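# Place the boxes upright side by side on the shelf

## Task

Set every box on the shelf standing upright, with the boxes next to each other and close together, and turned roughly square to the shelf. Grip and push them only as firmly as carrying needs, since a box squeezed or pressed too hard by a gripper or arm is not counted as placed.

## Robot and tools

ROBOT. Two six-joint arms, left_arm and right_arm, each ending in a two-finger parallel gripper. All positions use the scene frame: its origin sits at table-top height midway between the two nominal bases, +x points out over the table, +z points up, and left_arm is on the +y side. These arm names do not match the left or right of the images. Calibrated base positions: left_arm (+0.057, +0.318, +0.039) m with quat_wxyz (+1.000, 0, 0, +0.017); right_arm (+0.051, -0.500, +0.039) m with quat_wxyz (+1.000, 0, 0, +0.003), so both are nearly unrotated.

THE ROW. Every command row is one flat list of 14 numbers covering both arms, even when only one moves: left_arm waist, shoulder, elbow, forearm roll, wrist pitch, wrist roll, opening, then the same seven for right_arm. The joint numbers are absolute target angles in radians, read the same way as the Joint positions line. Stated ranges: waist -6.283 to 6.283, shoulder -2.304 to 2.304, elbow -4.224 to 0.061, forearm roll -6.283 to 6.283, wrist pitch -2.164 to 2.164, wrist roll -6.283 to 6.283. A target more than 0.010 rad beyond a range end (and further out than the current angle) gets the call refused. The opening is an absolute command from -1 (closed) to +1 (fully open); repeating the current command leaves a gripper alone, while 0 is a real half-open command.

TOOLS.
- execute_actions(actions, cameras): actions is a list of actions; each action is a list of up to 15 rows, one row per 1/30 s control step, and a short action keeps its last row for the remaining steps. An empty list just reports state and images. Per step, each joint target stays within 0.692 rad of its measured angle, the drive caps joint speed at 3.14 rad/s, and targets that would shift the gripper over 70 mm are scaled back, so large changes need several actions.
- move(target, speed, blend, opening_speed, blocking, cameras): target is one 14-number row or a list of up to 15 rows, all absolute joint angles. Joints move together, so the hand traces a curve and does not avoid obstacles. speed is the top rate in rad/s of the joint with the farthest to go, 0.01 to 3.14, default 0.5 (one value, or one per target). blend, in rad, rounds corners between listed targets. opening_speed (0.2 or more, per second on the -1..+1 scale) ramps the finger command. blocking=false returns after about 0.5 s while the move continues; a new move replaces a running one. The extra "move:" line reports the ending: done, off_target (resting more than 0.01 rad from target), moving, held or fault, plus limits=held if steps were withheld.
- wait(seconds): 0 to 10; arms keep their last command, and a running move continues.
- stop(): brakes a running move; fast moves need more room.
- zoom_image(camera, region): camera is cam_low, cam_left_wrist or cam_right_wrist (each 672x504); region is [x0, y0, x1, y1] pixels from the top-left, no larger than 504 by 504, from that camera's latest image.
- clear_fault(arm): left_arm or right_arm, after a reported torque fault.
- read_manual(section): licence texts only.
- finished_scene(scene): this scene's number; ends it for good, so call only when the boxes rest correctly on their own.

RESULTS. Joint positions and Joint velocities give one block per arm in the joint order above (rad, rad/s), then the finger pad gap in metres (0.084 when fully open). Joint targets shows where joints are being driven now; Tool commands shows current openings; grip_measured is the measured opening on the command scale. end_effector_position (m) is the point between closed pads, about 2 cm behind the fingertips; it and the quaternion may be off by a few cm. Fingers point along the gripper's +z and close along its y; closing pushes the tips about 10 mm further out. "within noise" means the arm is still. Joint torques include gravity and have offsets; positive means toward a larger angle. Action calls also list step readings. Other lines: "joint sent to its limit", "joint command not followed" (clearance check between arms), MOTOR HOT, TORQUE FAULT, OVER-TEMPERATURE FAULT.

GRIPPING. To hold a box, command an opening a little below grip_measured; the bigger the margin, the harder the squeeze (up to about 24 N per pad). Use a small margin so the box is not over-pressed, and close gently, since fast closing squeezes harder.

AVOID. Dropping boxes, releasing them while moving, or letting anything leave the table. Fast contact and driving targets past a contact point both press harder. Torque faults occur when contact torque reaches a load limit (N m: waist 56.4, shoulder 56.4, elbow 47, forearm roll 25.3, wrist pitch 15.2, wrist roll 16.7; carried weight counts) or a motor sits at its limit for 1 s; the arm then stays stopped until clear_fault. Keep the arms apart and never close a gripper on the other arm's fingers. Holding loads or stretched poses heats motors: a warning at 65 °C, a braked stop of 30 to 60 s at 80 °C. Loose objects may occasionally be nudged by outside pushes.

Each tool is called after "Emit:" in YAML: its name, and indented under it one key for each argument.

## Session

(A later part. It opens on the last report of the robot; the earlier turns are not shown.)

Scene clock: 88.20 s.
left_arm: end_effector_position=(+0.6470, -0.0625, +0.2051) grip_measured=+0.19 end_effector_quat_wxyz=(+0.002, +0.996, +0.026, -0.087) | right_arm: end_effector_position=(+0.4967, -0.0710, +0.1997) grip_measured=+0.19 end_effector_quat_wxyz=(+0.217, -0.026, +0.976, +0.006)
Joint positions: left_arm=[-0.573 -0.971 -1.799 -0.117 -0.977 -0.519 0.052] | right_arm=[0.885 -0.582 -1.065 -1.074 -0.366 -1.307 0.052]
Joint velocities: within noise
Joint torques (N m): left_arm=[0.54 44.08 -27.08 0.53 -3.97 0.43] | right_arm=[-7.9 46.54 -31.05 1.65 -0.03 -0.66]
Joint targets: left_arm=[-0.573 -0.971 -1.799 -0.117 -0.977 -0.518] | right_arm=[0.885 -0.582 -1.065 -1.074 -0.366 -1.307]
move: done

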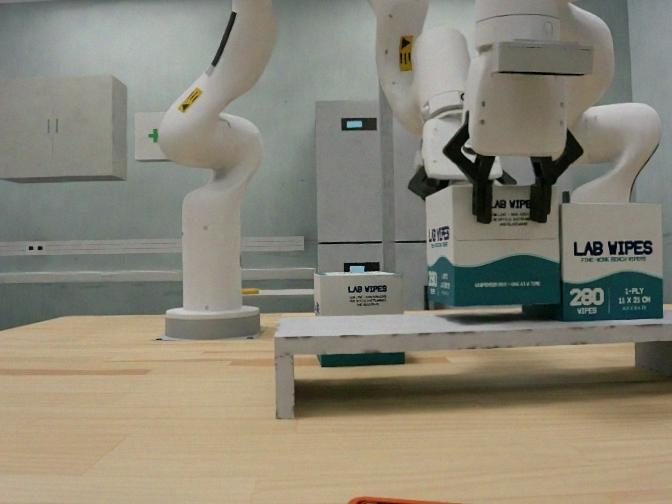

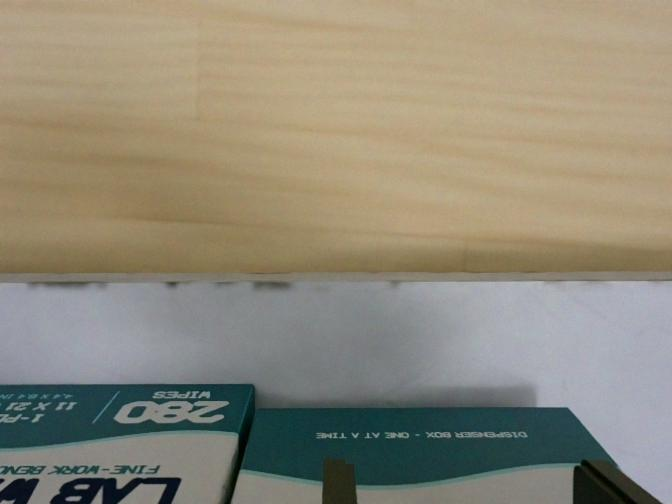

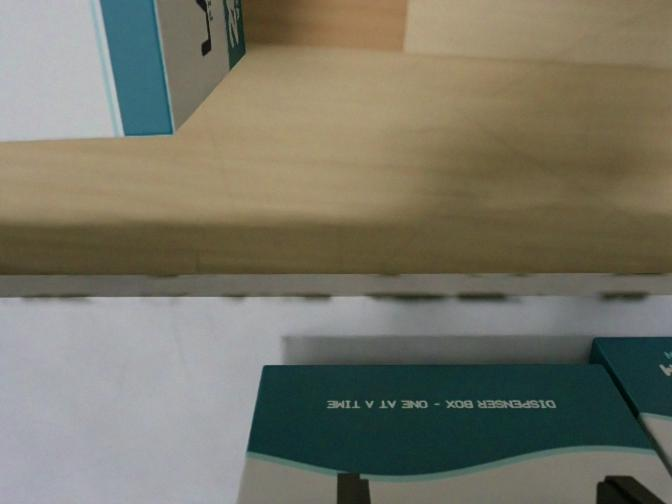

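Emit:
zoom_image:
  camera: "cam_low"
  region: [410, 170, 672, 350]

Emit:
zoom_image:
  camera: "cam_right_wrist"
  region: [540, 320, 672, 504]

Emit:
zoom_image:
  camera: "cam_left_wrist"
  region: [180, 370, 320, 504]

Scaled by 1.924.

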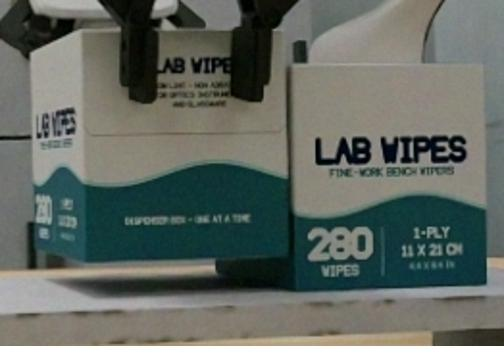

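Scaled by 2.739.

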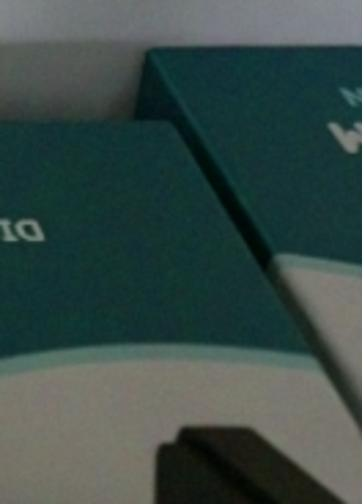

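Scaled by 3.600.

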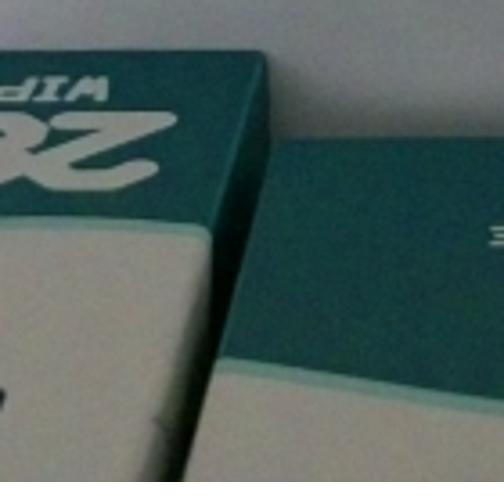

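Emit:
move:
  target:
    - [-0.5730,-0.9931,-1.7954,-0.1193,-0.9510,-0.5149,0.2,0.8848,-0.6151,-1.0647,-1.1545,-0.3511,-1.2214,0.2]
    - [-0.5730,-0.9955,-1.7949,-0.1195,-0.9481,-0.5145,0.2,0.8848,-0.6187,-1.0646,-1.1634,-0.3495,-1.2118,0.2]
  speed: [0.06,0.02]
  blend: [0.002,0]

Scene clock: 91.60 s.
left_arm: end_effector_position=(+0.6470, -0.0624, +0.1852) grip_measured=+0.19 end_effector_quat_wxyz=(+0.002, +0.996, +0.026, -0.087) | right_arm: end_effector_position=(+0.4967, -0.0710, +0.1797) grip_measured=+0.19 end_effector_quat_wxyz=(+0.217, -0.025, +0.976, +0.006)
Joint positions: left_arm=[-0.573 -0.995 -1.795 -0.119 -0.948 -0.515 0.052] | right_arm=[0.885 -0.619 -1.065 -1.163 -0.35 -1.212 0.052]
Joint velocities: within noise
Joint torques (N m): left_arm=[0.81 42.01 -19.22 -1.65 -1.93 0.47] | right_arm=[-7.45 45.01 -24.17 -1.01 -0.18 0.71]
Joint targets: left_arm=[-0.573 -0.996 -1.795 -0.119 -0.948 -0.514] | right_arm=[0.885 -0.619 -1.065 -1.163 -0.350 -1.212]
move: done

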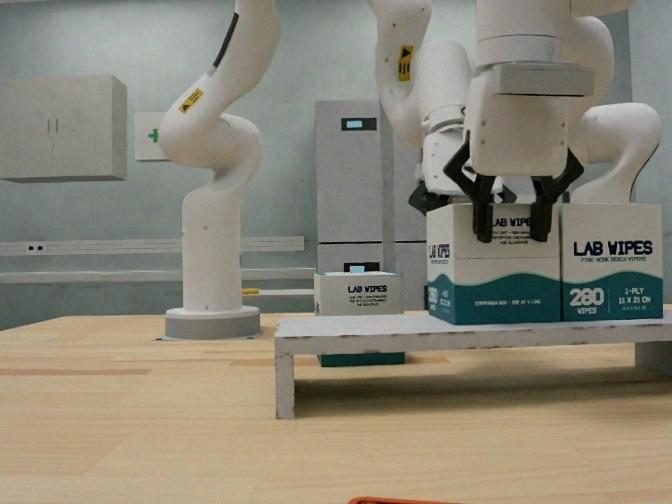

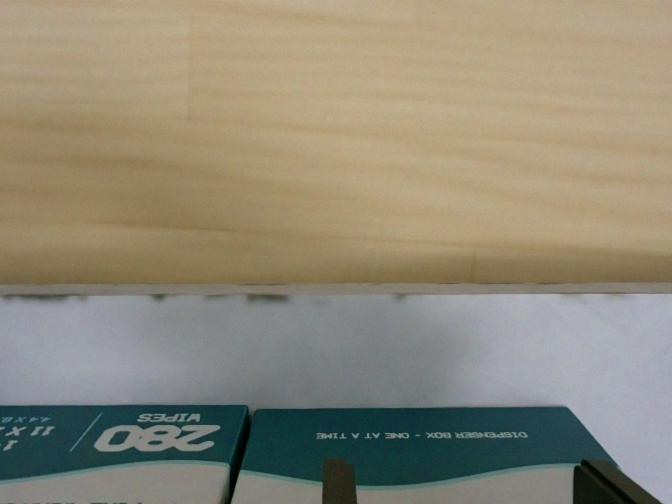

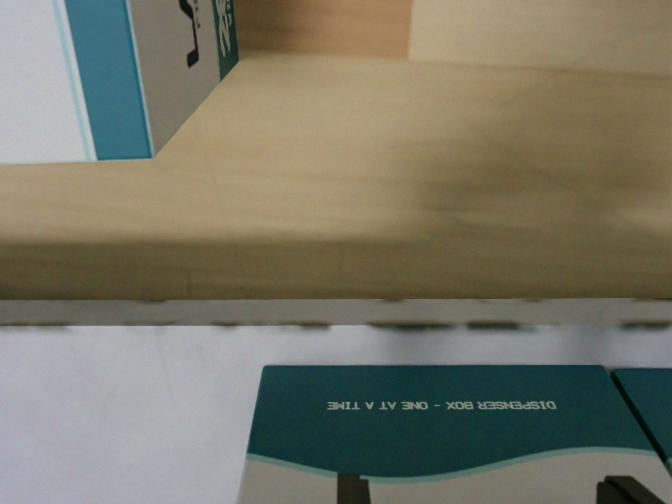

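Emit:
move:
  target:
    - [-0.5730,-0.9961,-1.7949,-0.1195,-0.9474,-0.5145,0.2,0.8848,-0.6194,-1.0646,-1.1644,-0.3494,-1.2107,0.2]
    - [-0.5694,-1.0077,-1.8161,-0.1181,-0.9574,-0.5126,0.2,0.8918,-0.6134,-1.0545,-1.1711,-0.3505,-1.1970,0.2]
    - [-0.5573,-1.0465,-1.8867,-0.1133,-0.9901,-0.5063,0.2,0.9149,-0.5931,-1.0210,-1.1936,-0.3543,-1.1508,0.2]
  speed: [0.02,0.02,0.1]
  blend: [0,0.002,0]

Scene clock: 94.50 s.
left_arm: end_effector_position=(+0.6682, -0.0613, +0.1850) grip_measured=+0.19 end_effector_quat_wxyz=(+0.002, +0.996, +0.026, -0.087) | right_arm: end_effector_position=(+0.4753, -0.0721, +0.1796) grip_measured=+0.19 end_effector_quat_wxyz=(+0.216, -0.025, +0.976, +0.006)
Joint positions: left_arm=[-0.557 -1.046 -1.887 -0.113 -0.99 -0.506 0.052] | right_arm=[0.915 -0.593 -1.021 -1.194 -0.354 -1.151 0.052]
Joint velocities: within noise
Joint torques (N m): left_arm=[3.31 43.68 -30.2 1.17 -1.47 0.45] | right_arm=[5.87 64.84 -20.1 -0.74 -1.15 0.58]
Joint targets: left_arm=[-0.557 -1.046 -1.887 -0.113 -0.990 -0.506] | right_arm=[0.915 -0.593 -1.021 -1.194 -0.354 -1.151]
move: done

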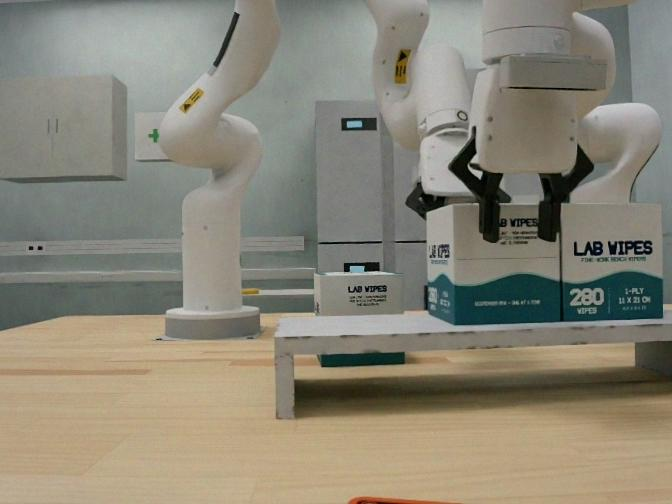

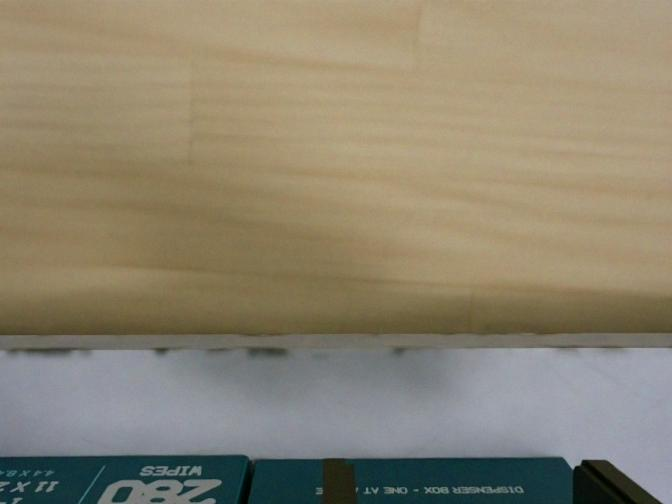

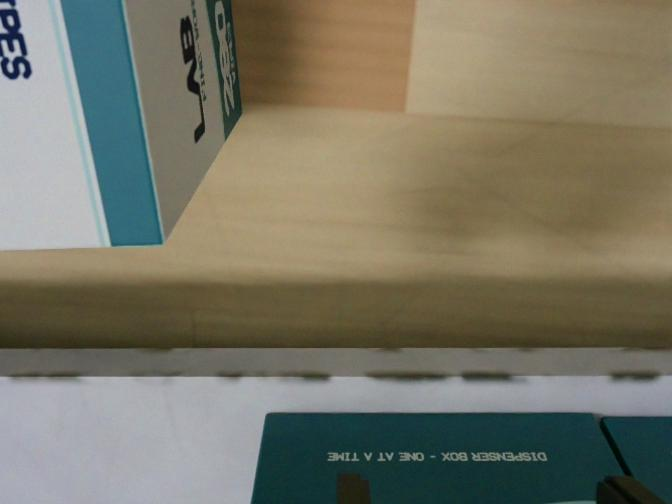

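Emit:
move:
  target:
    - [-0.5573,-0.93,-1.977,-0.10,-1.198,-0.50,0.2,0.9149,-0.394,-1.061,-0.742,-0.492,-1.643,0.2]
    - [0,-0.0838,-0.6226,0.1,-0.7,0,0.2,0.5934,-0.5183,-1.1743,0.0985,-0.8176,0.3525,0.2]
    - [-1.25,-0.0838,-0.6226,0.75,-0.65,1.0,0.2,0.5934,-0.5183,-1.1743,0.0985,-0.8176,0.3525,0.2]
    - [-1.3686,-0.5959,-1.1461,0.7515,-0.6659,1.0061,0.2,0.5934,-0.5183,-1.1743,0.0985,-0.8176,0.3525,0.2]
  speed: [0.4,0.9,0.9,0.6]
  blend: [0.05,0.1,0.1,0]
  blocking: false
  cameras: []

Scene clock: 95.77 s.
left_arm: end_effector_position=(+0.6703, -0.0626, +0.2170) grip_measured=+0.19 end_effector_quat_wxyz=(+0.003, +0.996, +0.022, -0.087) end_effector_velocity=(+0.005, -0.003, +0.101) end_effector_angular_velocity=(-0.003, +0.001, -0.027) | right_arm: end_effector_position=(+0.4795, -0.0712, +0.2104) grip_measured=+0.19 end_effector_quat_wxyz=(+0.222, -0.024, +0.975, +0.003) end_effector_velocity=(+0.009, +0.001, +0.099) end_effector_angular_velocity=(-0.009, -0.025, -0.008)
Joint positions: left_arm=[-0.557 -1.017 -1.91 -0.11 -1.043 -0.505 0.052] | right_arm=[0.915 -0.544 -1.031 -1.082 -0.388 -1.273 0.052]
Joint velocities: left_arm=[0 0.093 -0.072 0.011 -0.166 0.005 0] | right_arm=[0 0.161 -0.032 0.364 -0.11 -0.398 0]
Joint torques (N m): left_arm=[2.05 59.03 -30.88 0.81 -2.21 0.39] | right_arm=[5.63 65.52 -27.95 2.77 -1.51 -2.16]
Joint targets: left_arm=[-0.557 -1.003 -1.920 -0.108 -1.068 -0.504] | right_arm=[0.915 -0.519 -1.036 -1.025 -0.406 -1.334]
Tool commands: left_gripper/opening=+0.2 right_gripper/opening=+0.2
move: running; path passed 0 of 4 targets; left_arm: the wrist roll is farthest, 1.511 rad from its target; right_arm: the wrist roll is farthest, 1.625 rad from its target
No camera images: "cameras" was empty.

Emit:
move:
  target:
    - [-1.4001,-0.5766,-1.1076,0.8207,-0.6379,0.9956,0.2,0.5704,-0.4788,-1.0992,0.1311,-0.7784,0.3927,0.2]
    - [-1.4001,-0.7949,-1.1226,1.0485,-0.5050,0.7208,0.2,0.5704,-0.7307,-1.0842,0.1697,-0.5133,0.3433,0.2]
  speed: 0.4
  blend: [0.03,0]

Scene clock: 106.27 s.
left_arm: end_effector_position=(+0.2731, -0.2196, +0.0997) grip_measured=+0.19 end_effector_quat_wxyz=(+0.216, -0.038, +0.976, +0.008) | right_arm: end_effector_position=(+0.4681, -0.2048, +0.1051) grip_measured=+0.19 end_effector_quat_wxyz=(+0.003, +0.995, +0.039, -0.087)
Joint positions: left_arm=[-1.4 -0.795 -1.123 1.048 -0.505 0.721 0.052] | right_arm=[0.57 -0.731 -1.084 0.17 -0.513 0.343 0.052]
Joint velocities: within noise
Joint torques (N m): left_arm=[-3.04 36.11 -23.89 1.17 -0.04 -0.33] | right_arm=[-4.89 47.15 -19.13 2.39 0.65 -0.68]
Joint targets: left_arm=[-1.400 -0.795 -1.123 1.048 -0.505 0.721] | right_arm=[0.570 -0.731 -1.084 0.170 -0.513 0.343]
earlier move: done
move: done

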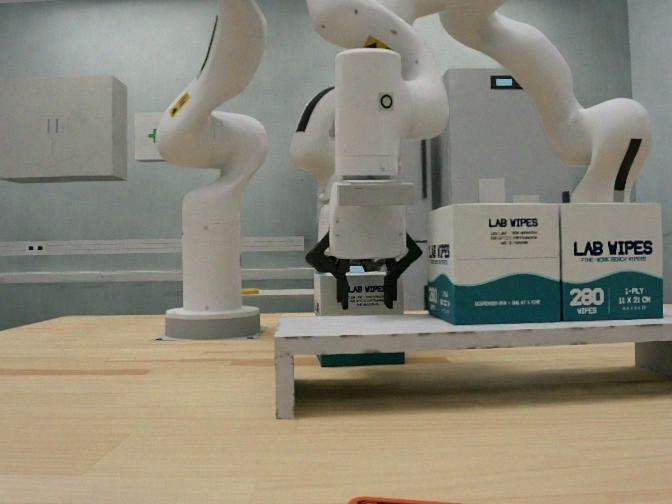

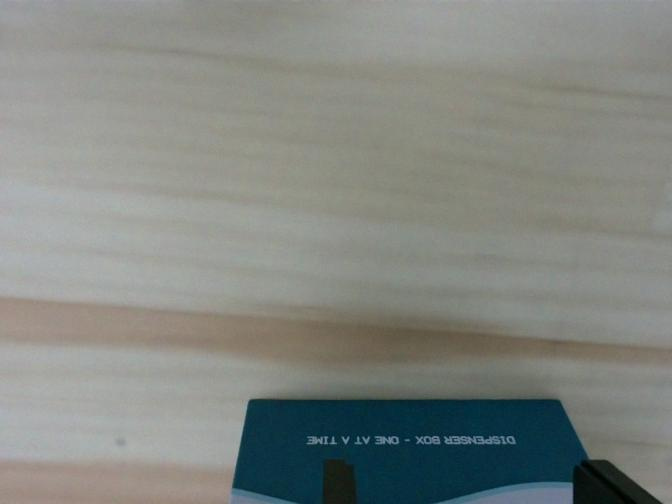

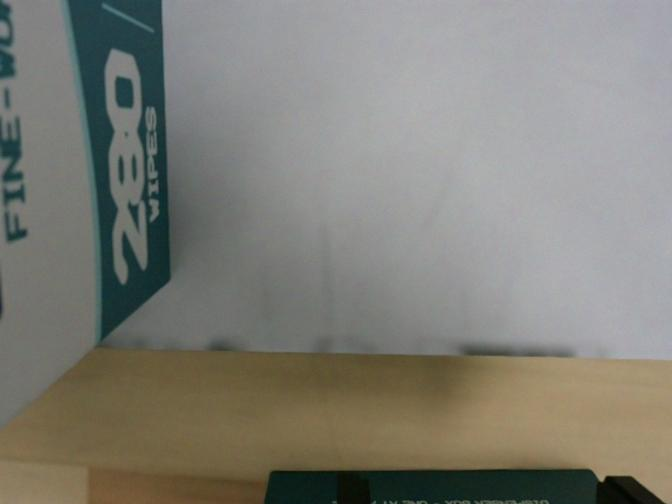

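Emit:
move:
  target: [-1.3718,-0.7986,-1.1299,1.0612,-0.4988,0.7369,0.2,0.5847,-0.7078,-1.0407,0.1812,-0.4921,0.3455,0.2]
  speed: 0.05
  cameras: ["cam_left_wrist","cam_right_wrist"]
  blocking: false

Emit:
wait:
  seconds: 1.5
  cameras: ["cam_left_wrist","cam_right_wrist"]

Scene clock: 107.70 s.
left_arm: end_effector_position=(+0.2793, -0.2191, +0.0996) grip_measured=+0.19 end_effector_quat_wxyz=(+0.216, -0.038, +0.976, +0.008) end_effector_velocity=(+0.019, +0.002, +0.000) end_effector_angular_velocity=(+0.001, -0.001, +0.000) | right_arm: end_effector_position=(+0.4619, -0.2052, +0.1051) grip_measured=+0.19 end_effector_quat_wxyz=(+0.003, +0.995, +0.039, -0.087) end_effector_velocity=(-0.018, -0.001, +0.000) end_effector_angular_velocity=(+0.000, -0.001, +0.001)
Joint positions: left_arm=[-1.389 -0.796 -1.125 1.054 -0.503 0.727 0.052] | right_arm=[0.576 -0.722 -1.067 0.174 -0.505 0.344 0.052]
Joint velocities: left_arm=[0.033 -0.004 -0.007 0.015 0.006 0.018 0] | right_arm=[0.016 0.026 0.049 0.013 0.024 0.002 0]
Joint torques (N m): left_arm=[2.24 33.69 -24.74 1.64 0.05 0.46] | right_arm=[5.86 67.5 -18.44 2.63 0.79 0.67]
Joint targets: left_arm=[-1.384 -0.797 -1.127 1.056 -0.502 0.730] | right_arm=[0.578 -0.718 -1.060 0.176 -0.502 0.345]
Tool commands: left_gripper/opening=+0.2 right_gripper/opening=+0.2
move: running; left_arm: the waist is farthest, 0.017 rad from its target; right_arm: the elbow is farthest, 0.026 rad from its target
Images, in order (width x height): cam_left_wrist 672x504, cam_right_wrist 672x504.

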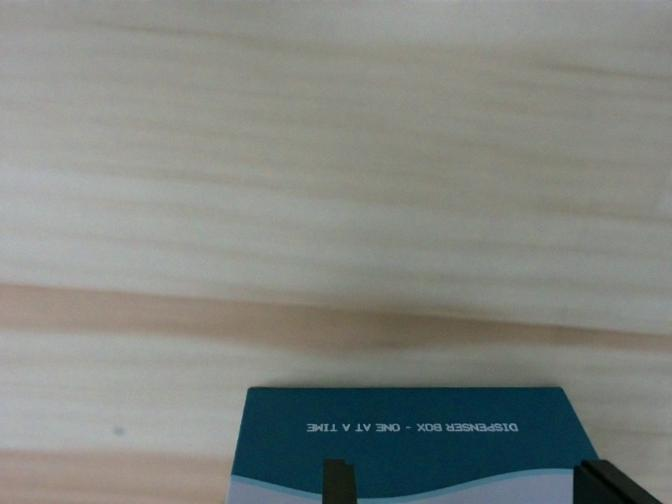

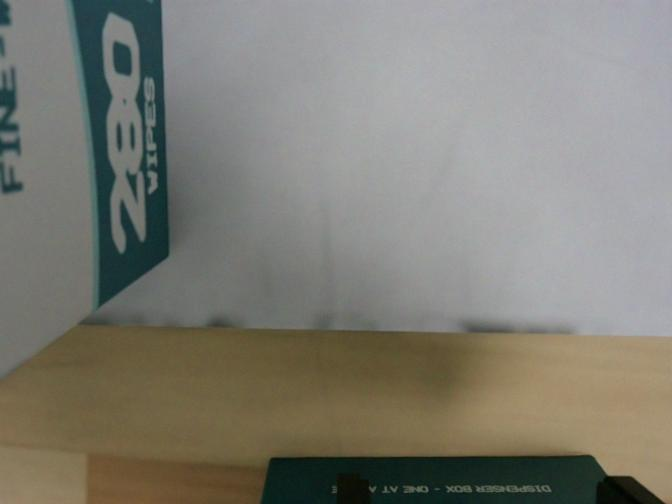

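Scene clock: 108.43 s.
left_arm: end_effector_position=(+0.2889, -0.2183, +0.0996) grip_measured=+0.19 end_effector_quat_wxyz=(+0.216, -0.038, +0.976, +0.009) | right_arm: end_effector_position=(+0.4523, -0.2060, +0.1051) grip_measured=+0.19 end_effector_quat_wxyz=(+0.003, +0.995, +0.039, -0.087)
Joint positions: left_arm=[-1.372 -0.799 -1.13 1.061 -0.499 0.737 0.052] | right_arm=[0.585 -0.708 -1.041 0.181 -0.492 0.345 0.052]
Joint velocities: within noise
Joint torques (N m): left_arm=[4.38 35.49 -23.49 1.03 0.1 0.26] | right_arm=[5.82 67.43 -18.64 2.26 0.75 0.62]
Joint targets: left_arm=[-1.372 -0.799 -1.130 1.061 -0.499 0.737] | right_arm=[0.585 -0.708 -1.041 0.181 -0.492 0.345]
Tool commands: left_gripper/opening=+0.2 right_gripper/opening=+0.2
earlier move: done
wait: 0.73 of 1.5 s (the move ended)
Images, in order (width x height): cam_left_wrist 672x504, cam_right_wrist 672x504.

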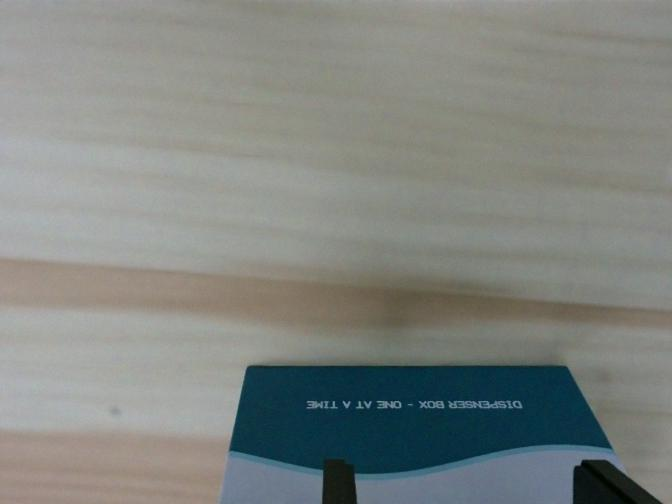

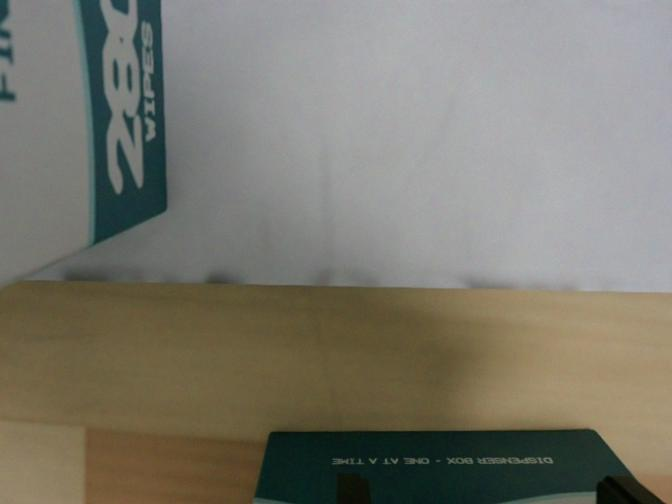

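Emit:
zoom_image:
  camera: "cam_low"
  region: [270, 220, 460, 380]

Emit:
zoom_image:
  camera: "cam_right_wrist"
  region: [240, 410, 672, 504]

Emit:
zoom_image:
  camera: "cam_left_wrist"
  region: [220, 350, 672, 504]

This scene's latest camera images include none from cam_low. They are from: cam_left_wrist, cam_right_wrist. cam_low's image comes with the result of a call that names it in "cameras".

Scaled by 1.167.

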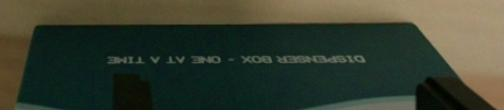

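Scaled by 1.115.

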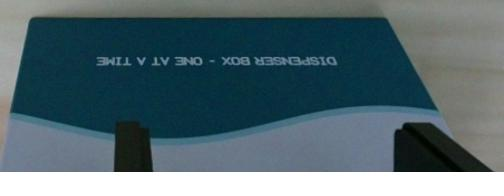

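Emit:
move:
  target: [-1.3674,-0.7992,-1.1310,1.0632,-0.4978,0.7394,0.2,0.5852,-0.7071,-1.0393,0.1816,-0.4914,0.3456,0.2]
  speed: 0.03

Scene clock: 111.60 s.
left_arm: end_effector_position=(+0.2913, -0.2181, +0.0996) grip_measured=+0.19 end_effector_quat_wxyz=(+0.216, -0.038, +0.976, +0.009) | right_arm: end_effector_position=(+0.4517, -0.2060, +0.1051) grip_measured=+0.19 end_effector_quat_wxyz=(+0.003, +0.995, +0.039, -0.087)
Joint positions: left_arm=[-1.368 -0.799 -1.131 1.063 -0.498 0.739 0.052] | right_arm=[0.585 -0.707 -1.039 0.182 -0.491 0.346 0.052]
Joint velocities: within noise
Joint torques (N m): left_arm=[2.28 35.55 -23.44 0.87 0.14 0.49] | right_arm=[6.03 68.63 -18.12 2.31 0.66 0.72]
Joint targets: left_arm=[-1.367 -0.799 -1.131 1.063 -0.498 0.739] | right_arm=[0.585 -0.707 -1.039 0.182 -0.491 0.346]
move: done

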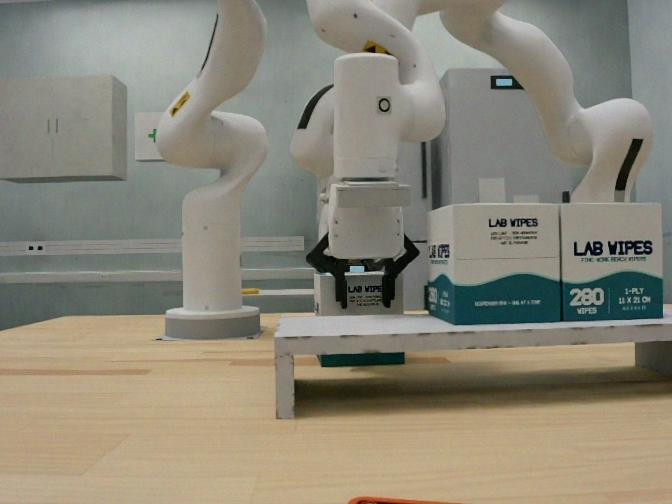

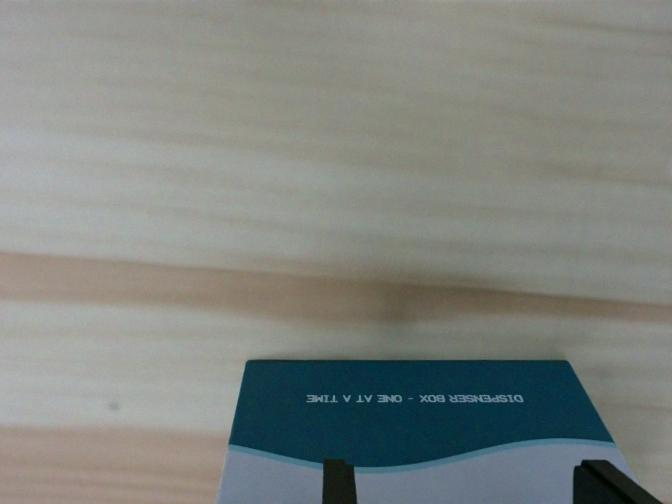

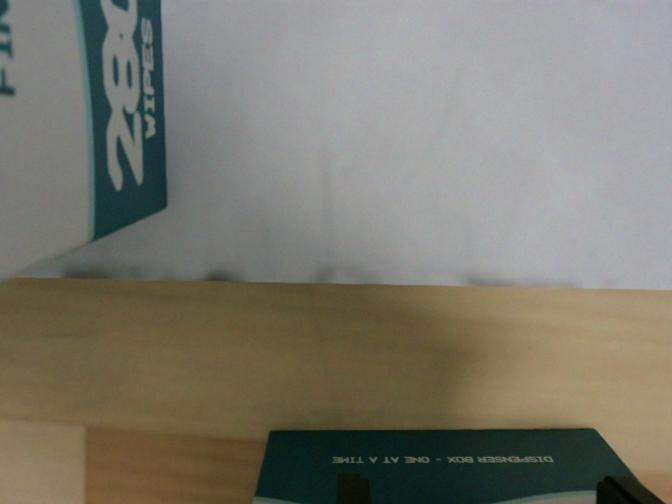

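Emit:
move:
  target: [-1.3661,-0.7994,-1.1313,1.0638,-0.4975,0.7401,0.2,0.5858,-0.7061,-1.0374,0.1821,-0.4905,0.3457,0.2]
  speed: 0.02
  cameras: ["cam_left_wrist","cam_right_wrist"]

Scene clock: 112.70 s.
left_arm: end_effector_position=(+0.2921, -0.2180, +0.0996) grip_measured=+0.19 end_effector_quat_wxyz=(+0.216, -0.038, +0.976, +0.009) | right_arm: end_effector_position=(+0.4510, -0.2061, +0.1051) grip_measured=+0.19 end_effector_quat_wxyz=(+0.003, +0.995, +0.039, -0.087)
Joint positions: left_arm=[-1.366 -0.799 -1.131 1.064 -0.497 0.74 0.052] | right_arm=[0.586 -0.706 -1.037 0.182 -0.491 0.346 0.052]
Joint velocities: within noise
Joint torques (N m): left_arm=[2.69 35.36 -23.76 0.95 -0.06 0.37] | right_arm=[6.04 67.69 -17.58 2.16 0.43 0.7]
Joint targets: left_arm=[-1.366 -0.799 -1.131 1.064 -0.497 0.740] | right_arm=[0.586 -0.706 -1.037 0.182 -0.491 0.346]
move: done
Images, in order (width x height): cam_left_wrist 672x504, cam_right_wrist 672x504.

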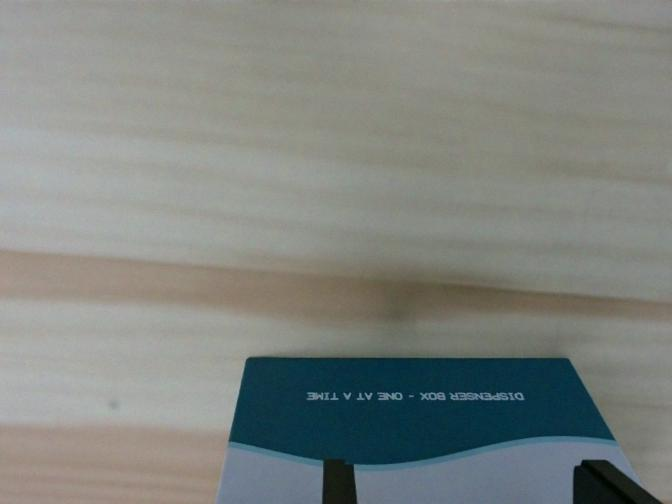

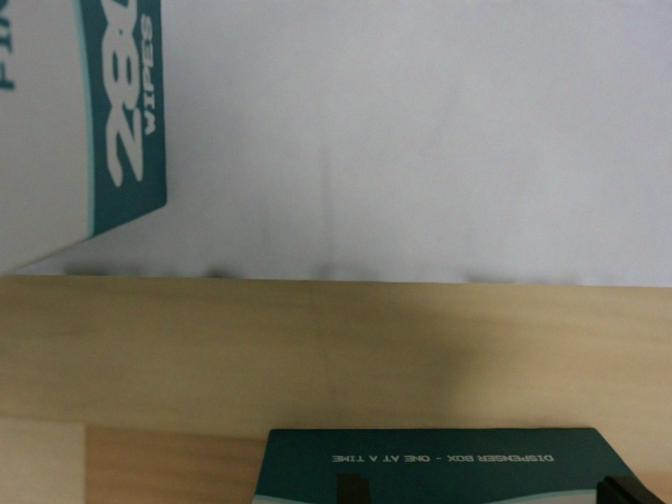

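Emit:
move:
  target: [-1.3652,-0.7995,-1.1315,1.0642,-0.4973,0.7406,0.2,0.5863,-0.7054,-1.0361,0.1825,-0.4898,0.3458,0.2]
  speed: 0.02
  cameras: []

Emit:
wait:
  seconds: 1.5
  cameras: ["cam_left_wrist","cam_right_wrist"]

Scene clock: 114.43 s.
left_arm: end_effector_position=(+0.2926, -0.2179, +0.0996) grip_measured=+0.19 end_effector_quat_wxyz=(+0.216, -0.038, +0.976, +0.009) | right_arm: end_effector_position=(+0.4506, -0.2061, +0.1051) grip_measured=+0.19 end_effector_quat_wxyz=(+0.003, +0.995, +0.039, -0.087)
Joint positions: left_arm=[-1.365 -0.799 -1.131 1.064 -0.497 0.741 0.052] | right_arm=[0.586 -0.705 -1.036 0.182 -0.49 0.346 0.052]
Joint velocities: within noise
Joint torques (N m): left_arm=[3.87 35.19 -24.4 1.04 -0.23 0.47] | right_arm=[6.6 67.79 -17.06 2.54 0.27 0.68]
Joint targets: left_arm=[-1.365 -0.799 -1.131 1.064 -0.497 0.741] | right_arm=[0.586 -0.705 -1.036 0.182 -0.490 0.346]
move: done
No camera images: "cameras" was empty.

Scene clock: 115.93 s.
left_arm: end_effector_position=(+0.2927, -0.2179, +0.0996) grip_measured=+0.19 end_effector_quat_wxyz=(+0.216, -0.038, +0.976, +0.009) | right_arm: end_effector_position=(+0.4505, -0.2061, +0.1051) grip_measured=+0.19 end_effector_quat_wxyz=(+0.003, +0.995, +0.039, -0.087)
Joint positions: left_arm=[-1.365 -0.8 -1.132 1.064 -0.497 0.741 0.052] | right_arm=[0.586 -0.705 -1.036 0.183 -0.49 0.346 0.052]
Joint velocities: within noise
Joint torques (N m): left_arm=[4.51 37.95 -21.23 1.03 -0.74 0.48] | right_arm=[6.3 66.53 -19.7 2.18 -0.22 0.62]
Joint targets: left_arm=[-1.365 -0.799 -1.131 1.064 -0.497 0.741] | right_arm=[0.586 -0.705 -1.036 0.182 -0.490 0.346]
Tool commands: left_gripper/opening=+0.2 right_gripper/opening=+0.2
wait: 1.50 s; at rest by 0.17 s
Images, in order (width x height): cam_left_wrist 672x504, cam_right_wrist 672x504.

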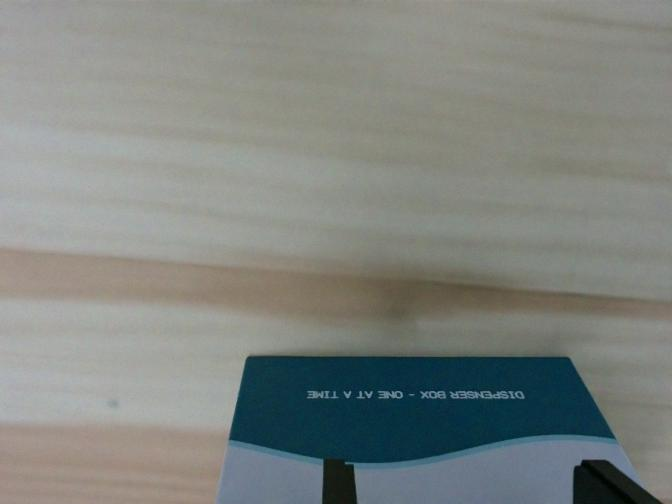

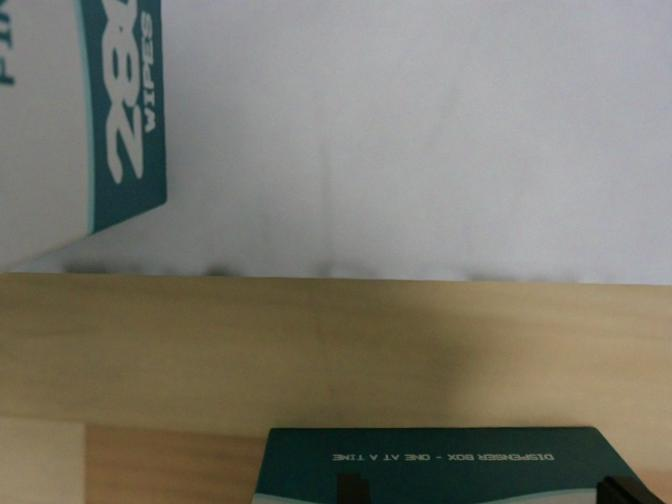

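Emit:
move:
  target: [-1.3638,-0.7997,-1.1319,1.0648,-0.4970,0.7414,0.2,0.5870,-0.7043,-1.0339,0.1831,-0.4887,0.3459,0.2]
  speed: 0.02
  cameras: []

Emit:
wait:
  seconds: 1.5
  cameras: ["cam_left_wrist","cam_right_wrist"]

Scene clock: 117.97 s.
left_arm: end_effector_position=(+0.2934, -0.2179, +0.0996) grip_measured=+0.19 end_effector_quat_wxyz=(+0.216, -0.038, +0.976, +0.009) | right_arm: end_effector_position=(+0.4498, -0.2062, +0.1050) grip_measured=+0.19 end_effector_quat_wxyz=(+0.003, +0.995, +0.039, -0.087)
Joint positions: left_arm=[-1.364 -0.8 -1.132 1.065 -0.497 0.741 0.052] | right_arm=[0.587 -0.704 -1.034 0.183 -0.489 0.346 0.052]
Joint velocities: within noise
Joint torques (N m): left_arm=[5.94 36.38 -25.01 1.49 -0.71 0.44] | right_arm=[6.78 66.32 -15.28 2.75 -0.62 0.7]
Joint targets: left_arm=[-1.364 -0.800 -1.132 1.065 -0.497 0.741] | right_arm=[0.587 -0.704 -1.034 0.183 -0.489 0.346]
move: done
No camera images: "cameras" was empty.

Scene clock: 119.47 s.
left_arm: end_effector_position=(+0.2935, -0.2179, +0.0996) grip_measured=+0.19 end_effector_quat_wxyz=(+0.216, -0.038, +0.976, +0.009) | right_arm: end_effector_position=(+0.4497, -0.2062, +0.1050) grip_measured=+0.19 end_effector_quat_wxyz=(+0.003, +0.995, +0.039, -0.087)
Joint positions: left_arm=[-1.364 -0.8 -1.132 1.065 -0.497 0.741 0.052] | right_arm=[0.587 -0.704 -1.034 0.183 -0.489 0.346 0.052]
Joint velocities: within noise
Joint torques (N m): left_arm=[4.35 36.42 -22.33 1.13 -1.75 0.37] | right_arm=[7.21 64.91 -17.31 2.29 -1.5 0.71]
Joint targets: left_arm=[-1.364 -0.800 -1.132 1.065 -0.497 0.741] | right_arm=[0.587 -0.704 -1.034 0.183 -0.489 0.346]
Tool commands: left_gripper/opening=+0.2 right_gripper/opening=+0.2
wait: 1.50 s; at rest by 0.17 s
Images, in order (width x height): cam_left_wrist 672x504, cam_right_wrist 672x504.

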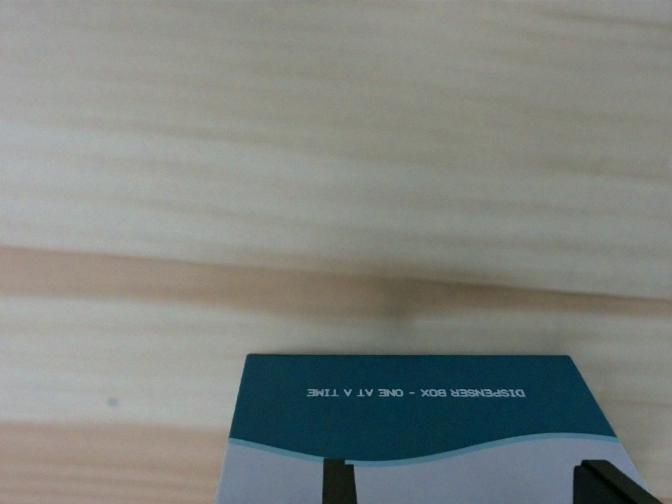

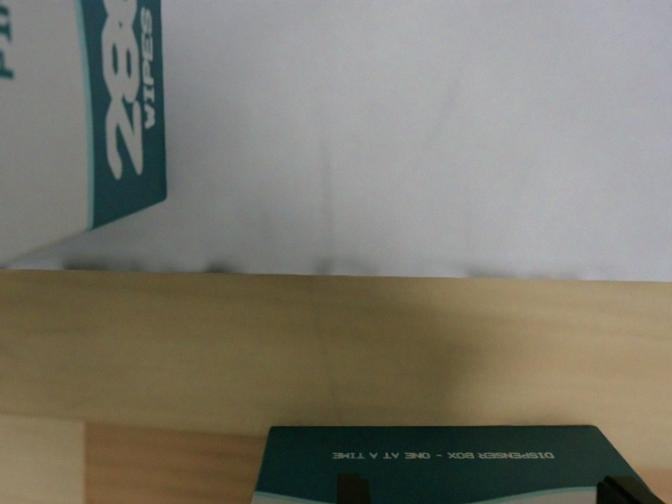

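Emit:
move:
  target: [-1.3629,-0.7998,-1.1321,1.0652,-0.4968,0.7419,0.2,0.5875,-0.7036,-1.0325,0.1834,-0.4880,0.3459,0.2]
  speed: 0.02
  cameras: []

Emit:
wait:
  seconds: 1.3
  cameras: []

Scene clock: 133.17 s.
left_arm: end_effector_position=(+0.2939, -0.2178, +0.0996) grip_measured=+0.19 end_effector_quat_wxyz=(+0.216, -0.038, +0.976, +0.009) | right_arm: end_effector_position=(+0.4492, -0.2062, +0.1050) grip_measured=+0.19 end_effector_quat_wxyz=(+0.003, +0.995, +0.039, -0.087)
Joint positions: left_arm=[-1.363 -0.8 -1.132 1.065 -0.497 0.742 0.052] | right_arm=[0.587 -0.704 -1.033 0.183 -0.488 0.346 0.052]
Joint velocities: within noise
Joint torques (N m): left_arm=[6.5 37.14 -25.25 1.64 -1.39 0.48] | right_arm=[7.23 65.24 -13.43 2.64 -1.37 0.63]
Joint targets: left_arm=[-1.363 -0.800 -1.132 1.065 -0.497 0.742] | right_arm=[0.587 -0.704 -1.032 0.183 -0.488 0.346]
move: done
No camera images: "cameras" was empty.

Scene clock: 134.47 s.
left_arm: end_effector_position=(+0.2940, -0.2178, +0.0996) grip_measured=+0.19 end_effector_quat_wxyz=(+0.216, -0.038, +0.976, +0.009) | right_arm: end_effector_position=(+0.4492, -0.2062, +0.1050) grip_measured=+0.19 end_effector_quat_wxyz=(+0.003, +0.995, +0.039, -0.087)
Joint positions: left_arm=[-1.363 -0.8 -1.132 1.065 -0.497 0.742 0.052] | right_arm=[0.588 -0.704 -1.032 0.183 -0.488 0.346 0.052]
Joint velocities: within noise
Joint torques (N m): left_arm=[6.52 37.38 -22.79 1.33 -1.82 0.4] | right_arm=[8.23 63.79 -14.67 2.4 -2.09 0.7]
Joint targets: left_arm=[-1.363 -0.800 -1.132 1.065 -0.497 0.742] | right_arm=[0.587 -0.704 -1.032 0.183 -0.488 0.346]
Tool commands: left_gripper/opening=+0.2 right_gripper/opening=+0.2
wait: 1.30 s; at rest by 0.17 s
No camera images: "cameras" was empty.

Emit:
move:
  target: [-1.3372,-0.7464,-1.1198,1.0204,-0.5078,0.8274,0.2,0.5772,-0.6718,-1.0640,0.1636,-0.5507,0.3647,0.2]
  speed: 0.05

Scene clock: 138.40 s.
left_arm: end_effector_position=(+0.3077, -0.2143, +0.1259) grip_measured=+0.19 end_effector_quat_wxyz=(+0.216, -0.035, +0.976, +0.008) | right_arm: end_effector_position=(+0.4624, -0.2037, +0.1312) grip_measured=+0.19 end_effector_quat_wxyz=(+0.003, +0.996, +0.036, -0.087)
Joint positions: left_arm=[-1.337 -0.747 -1.12 1.021 -0.508 0.827 0.052] | right_arm=[0.577 -0.672 -1.064 0.164 -0.551 0.365 0.052]
Joint velocities: within noise
Joint torques (N m): left_arm=[6.81 48.47 -21.25 0.14 -3.87 0.43] | right_arm=[-2.07 66.27 -19.65 0.17 -3.79 0.71]
Joint targets: left_arm=[-1.337 -0.746 -1.120 1.020 -0.508 0.827] | right_arm=[0.577 -0.672 -1.064 0.164 -0.551 0.365]
move: done

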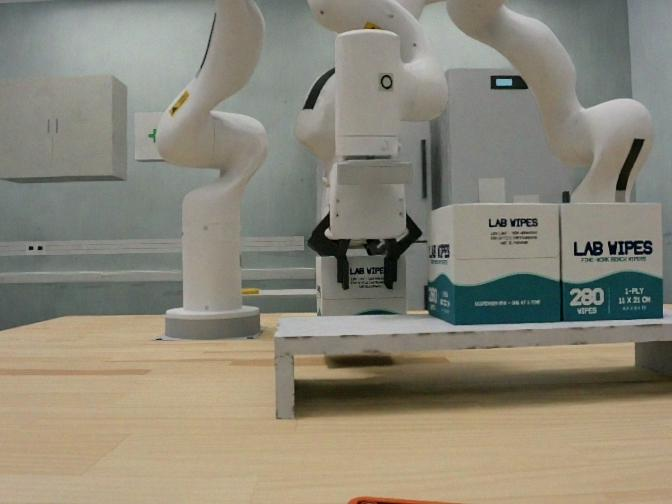

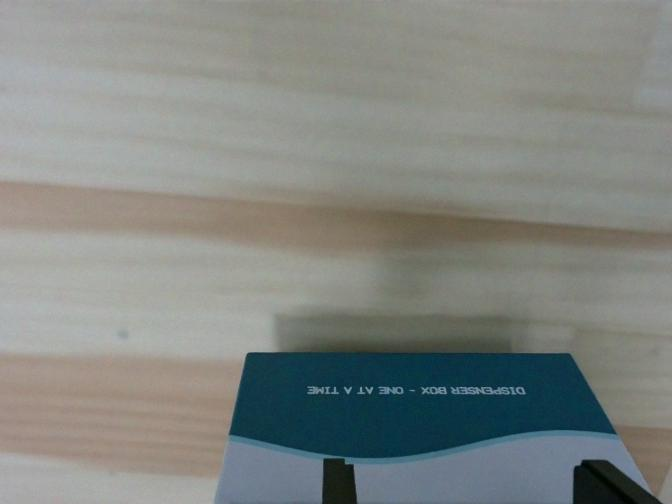

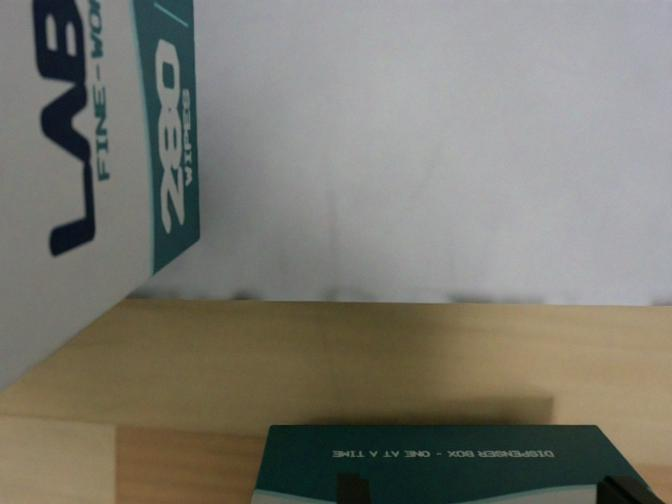

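Emit:
move:
  target:
    - [-1.31189,-0.69576,-1.11268,0.97381,-0.52111,0.91480,0.2,0.56638,-0.64628,-1.10307,0.14669,-0.61482,0.38035,0.2]
    - [-1.28538,-0.64813,-1.11110,0.92588,-0.53658,1.00496,0.2,0.55609,-0.62586,-1.14730,0.13328,-0.67908,0.39291,0.2]
    - [-1.25821,-0.60342,-1.11495,0.87646,-0.55426,1.09759,0.2,0.54598,-0.61094,-1.19749,0.12317,-0.74390,0.40237,0.2]
  speed: 0.12
  blend: 0.02

Scene clock: 141.77 s.
left_arm: end_effector_position=(+0.3503, -0.2037, +0.2046) grip_measured=+0.19 end_effector_quat_wxyz=(+0.216, -0.026, +0.976, +0.006) | right_arm: end_effector_position=(+0.5058, -0.1962, +0.2100) grip_measured=+0.19 end_effector_quat_wxyz=(+0.002, +0.996, +0.026, -0.087)
Joint positions: left_arm=[-1.258 -0.603 -1.115 0.877 -0.554 1.097 0.052] | right_arm=[0.546 -0.611 -1.197 0.123 -0.744 0.402 0.052]
Joint velocities: within noise
Joint torques (N m): left_arm=[7.26 44.81 -28.99 -0.48 -2.65 0.47] | right_arm=[-2.97 67.92 -25.01 0.21 -2.98 0.74]
Joint targets: left_arm=[-1.258 -0.603 -1.115 0.876 -0.554 1.098] | right_arm=[0.546 -0.611 -1.197 0.123 -0.744 0.402]
move: done

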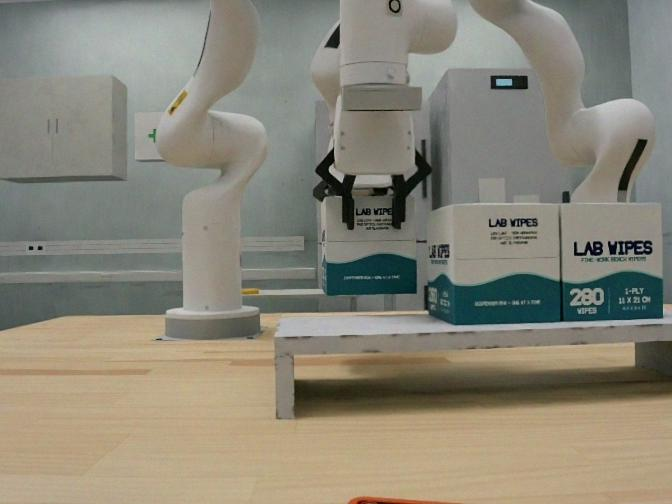

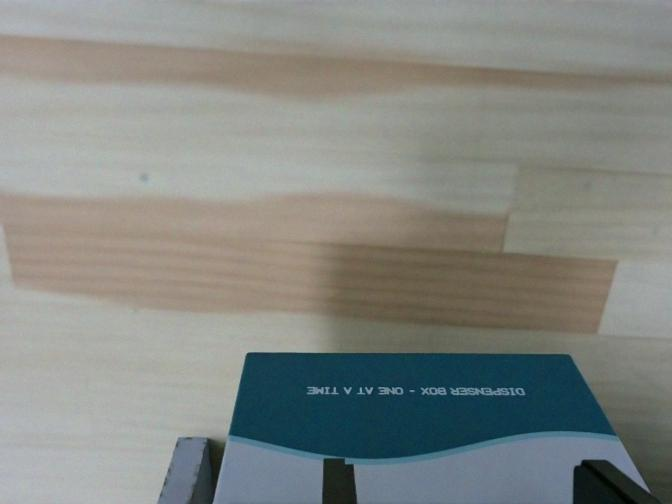

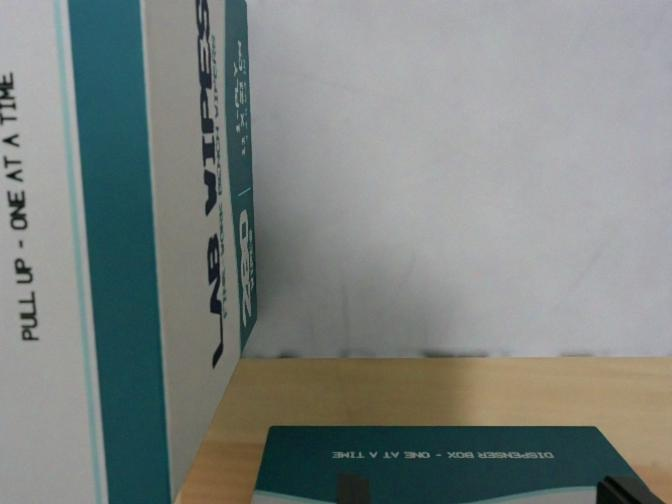

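Emit:
move:
  target:
    - [-1.19496,-0.62699,-1.15031,0.88382,-0.53754,1.15334,0.2,0.51865,-0.68177,-1.31025,0.11169,-0.78736,0.38714,0.2]
    - [-1.13455,-0.65491,-1.19357,0.88248,-0.52374,1.21525,0.2,0.49378,-0.75799,-1.43508,0.10131,-0.83730,0.37353,0.2]
  speed: 0.1
  blend: [0.02,0]

Scene clock: 145.07 s.
left_arm: end_effector_position=(+0.4248, -0.1978, +0.2021) grip_measured=+0.19 end_effector_quat_wxyz=(+0.216, -0.026, +0.976, +0.006) | right_arm: end_effector_position=(+0.5803, -0.1902, +0.2075) grip_measured=+0.19 end_effector_quat_wxyz=(+0.002, +0.996, +0.026, -0.087)
Joint positions: left_arm=[-1.135 -0.655 -1.194 0.882 -0.524 1.215 0.052] | right_arm=[0.494 -0.758 -1.435 0.101 -0.837 0.374 0.052]
Joint velocities: within noise
Joint torques (N m): left_arm=[5.78 34.78 -30.05 -0.36 -0.33 0.32] | right_arm=[-2.93 52.94 -25.81 0.23 -3.11 -0.7]
Joint targets: left_arm=[-1.135 -0.655 -1.194 0.882 -0.524 1.215] | right_arm=[0.494 -0.758 -1.435 0.101 -0.837 0.374]
move: done

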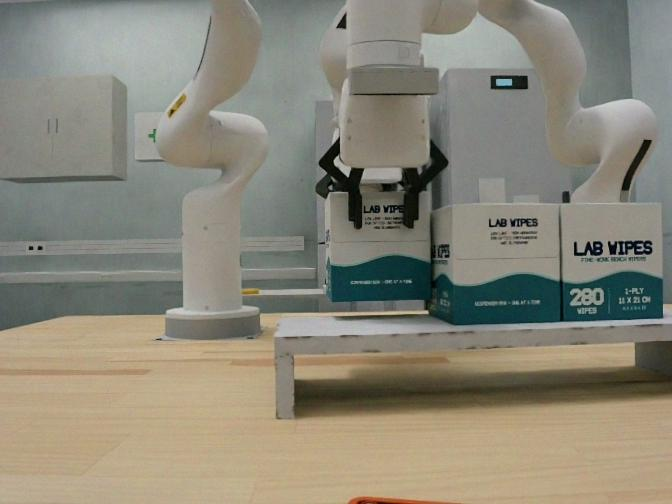

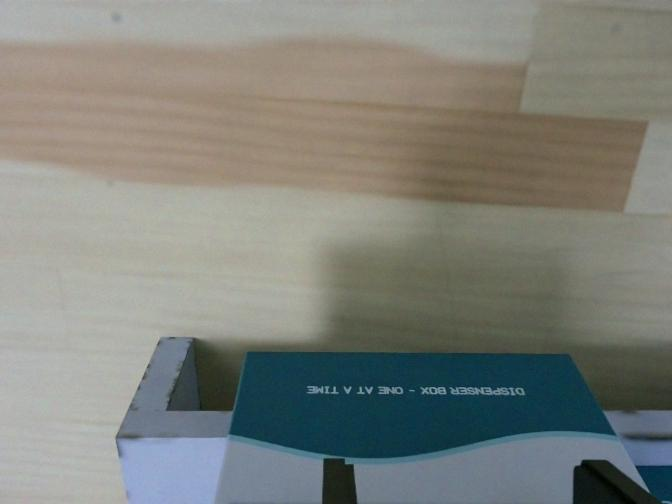

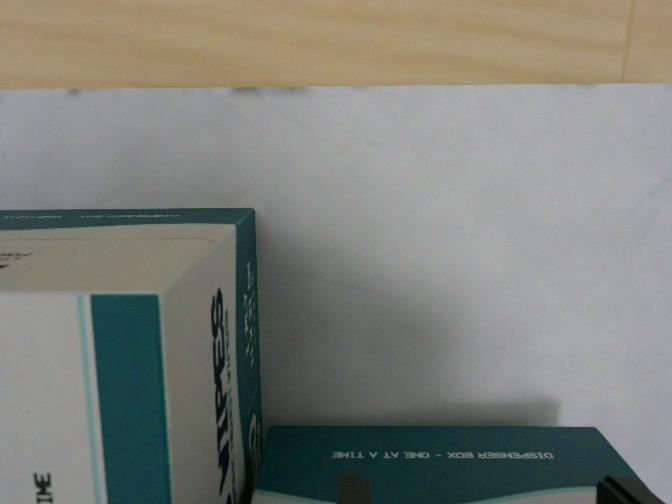

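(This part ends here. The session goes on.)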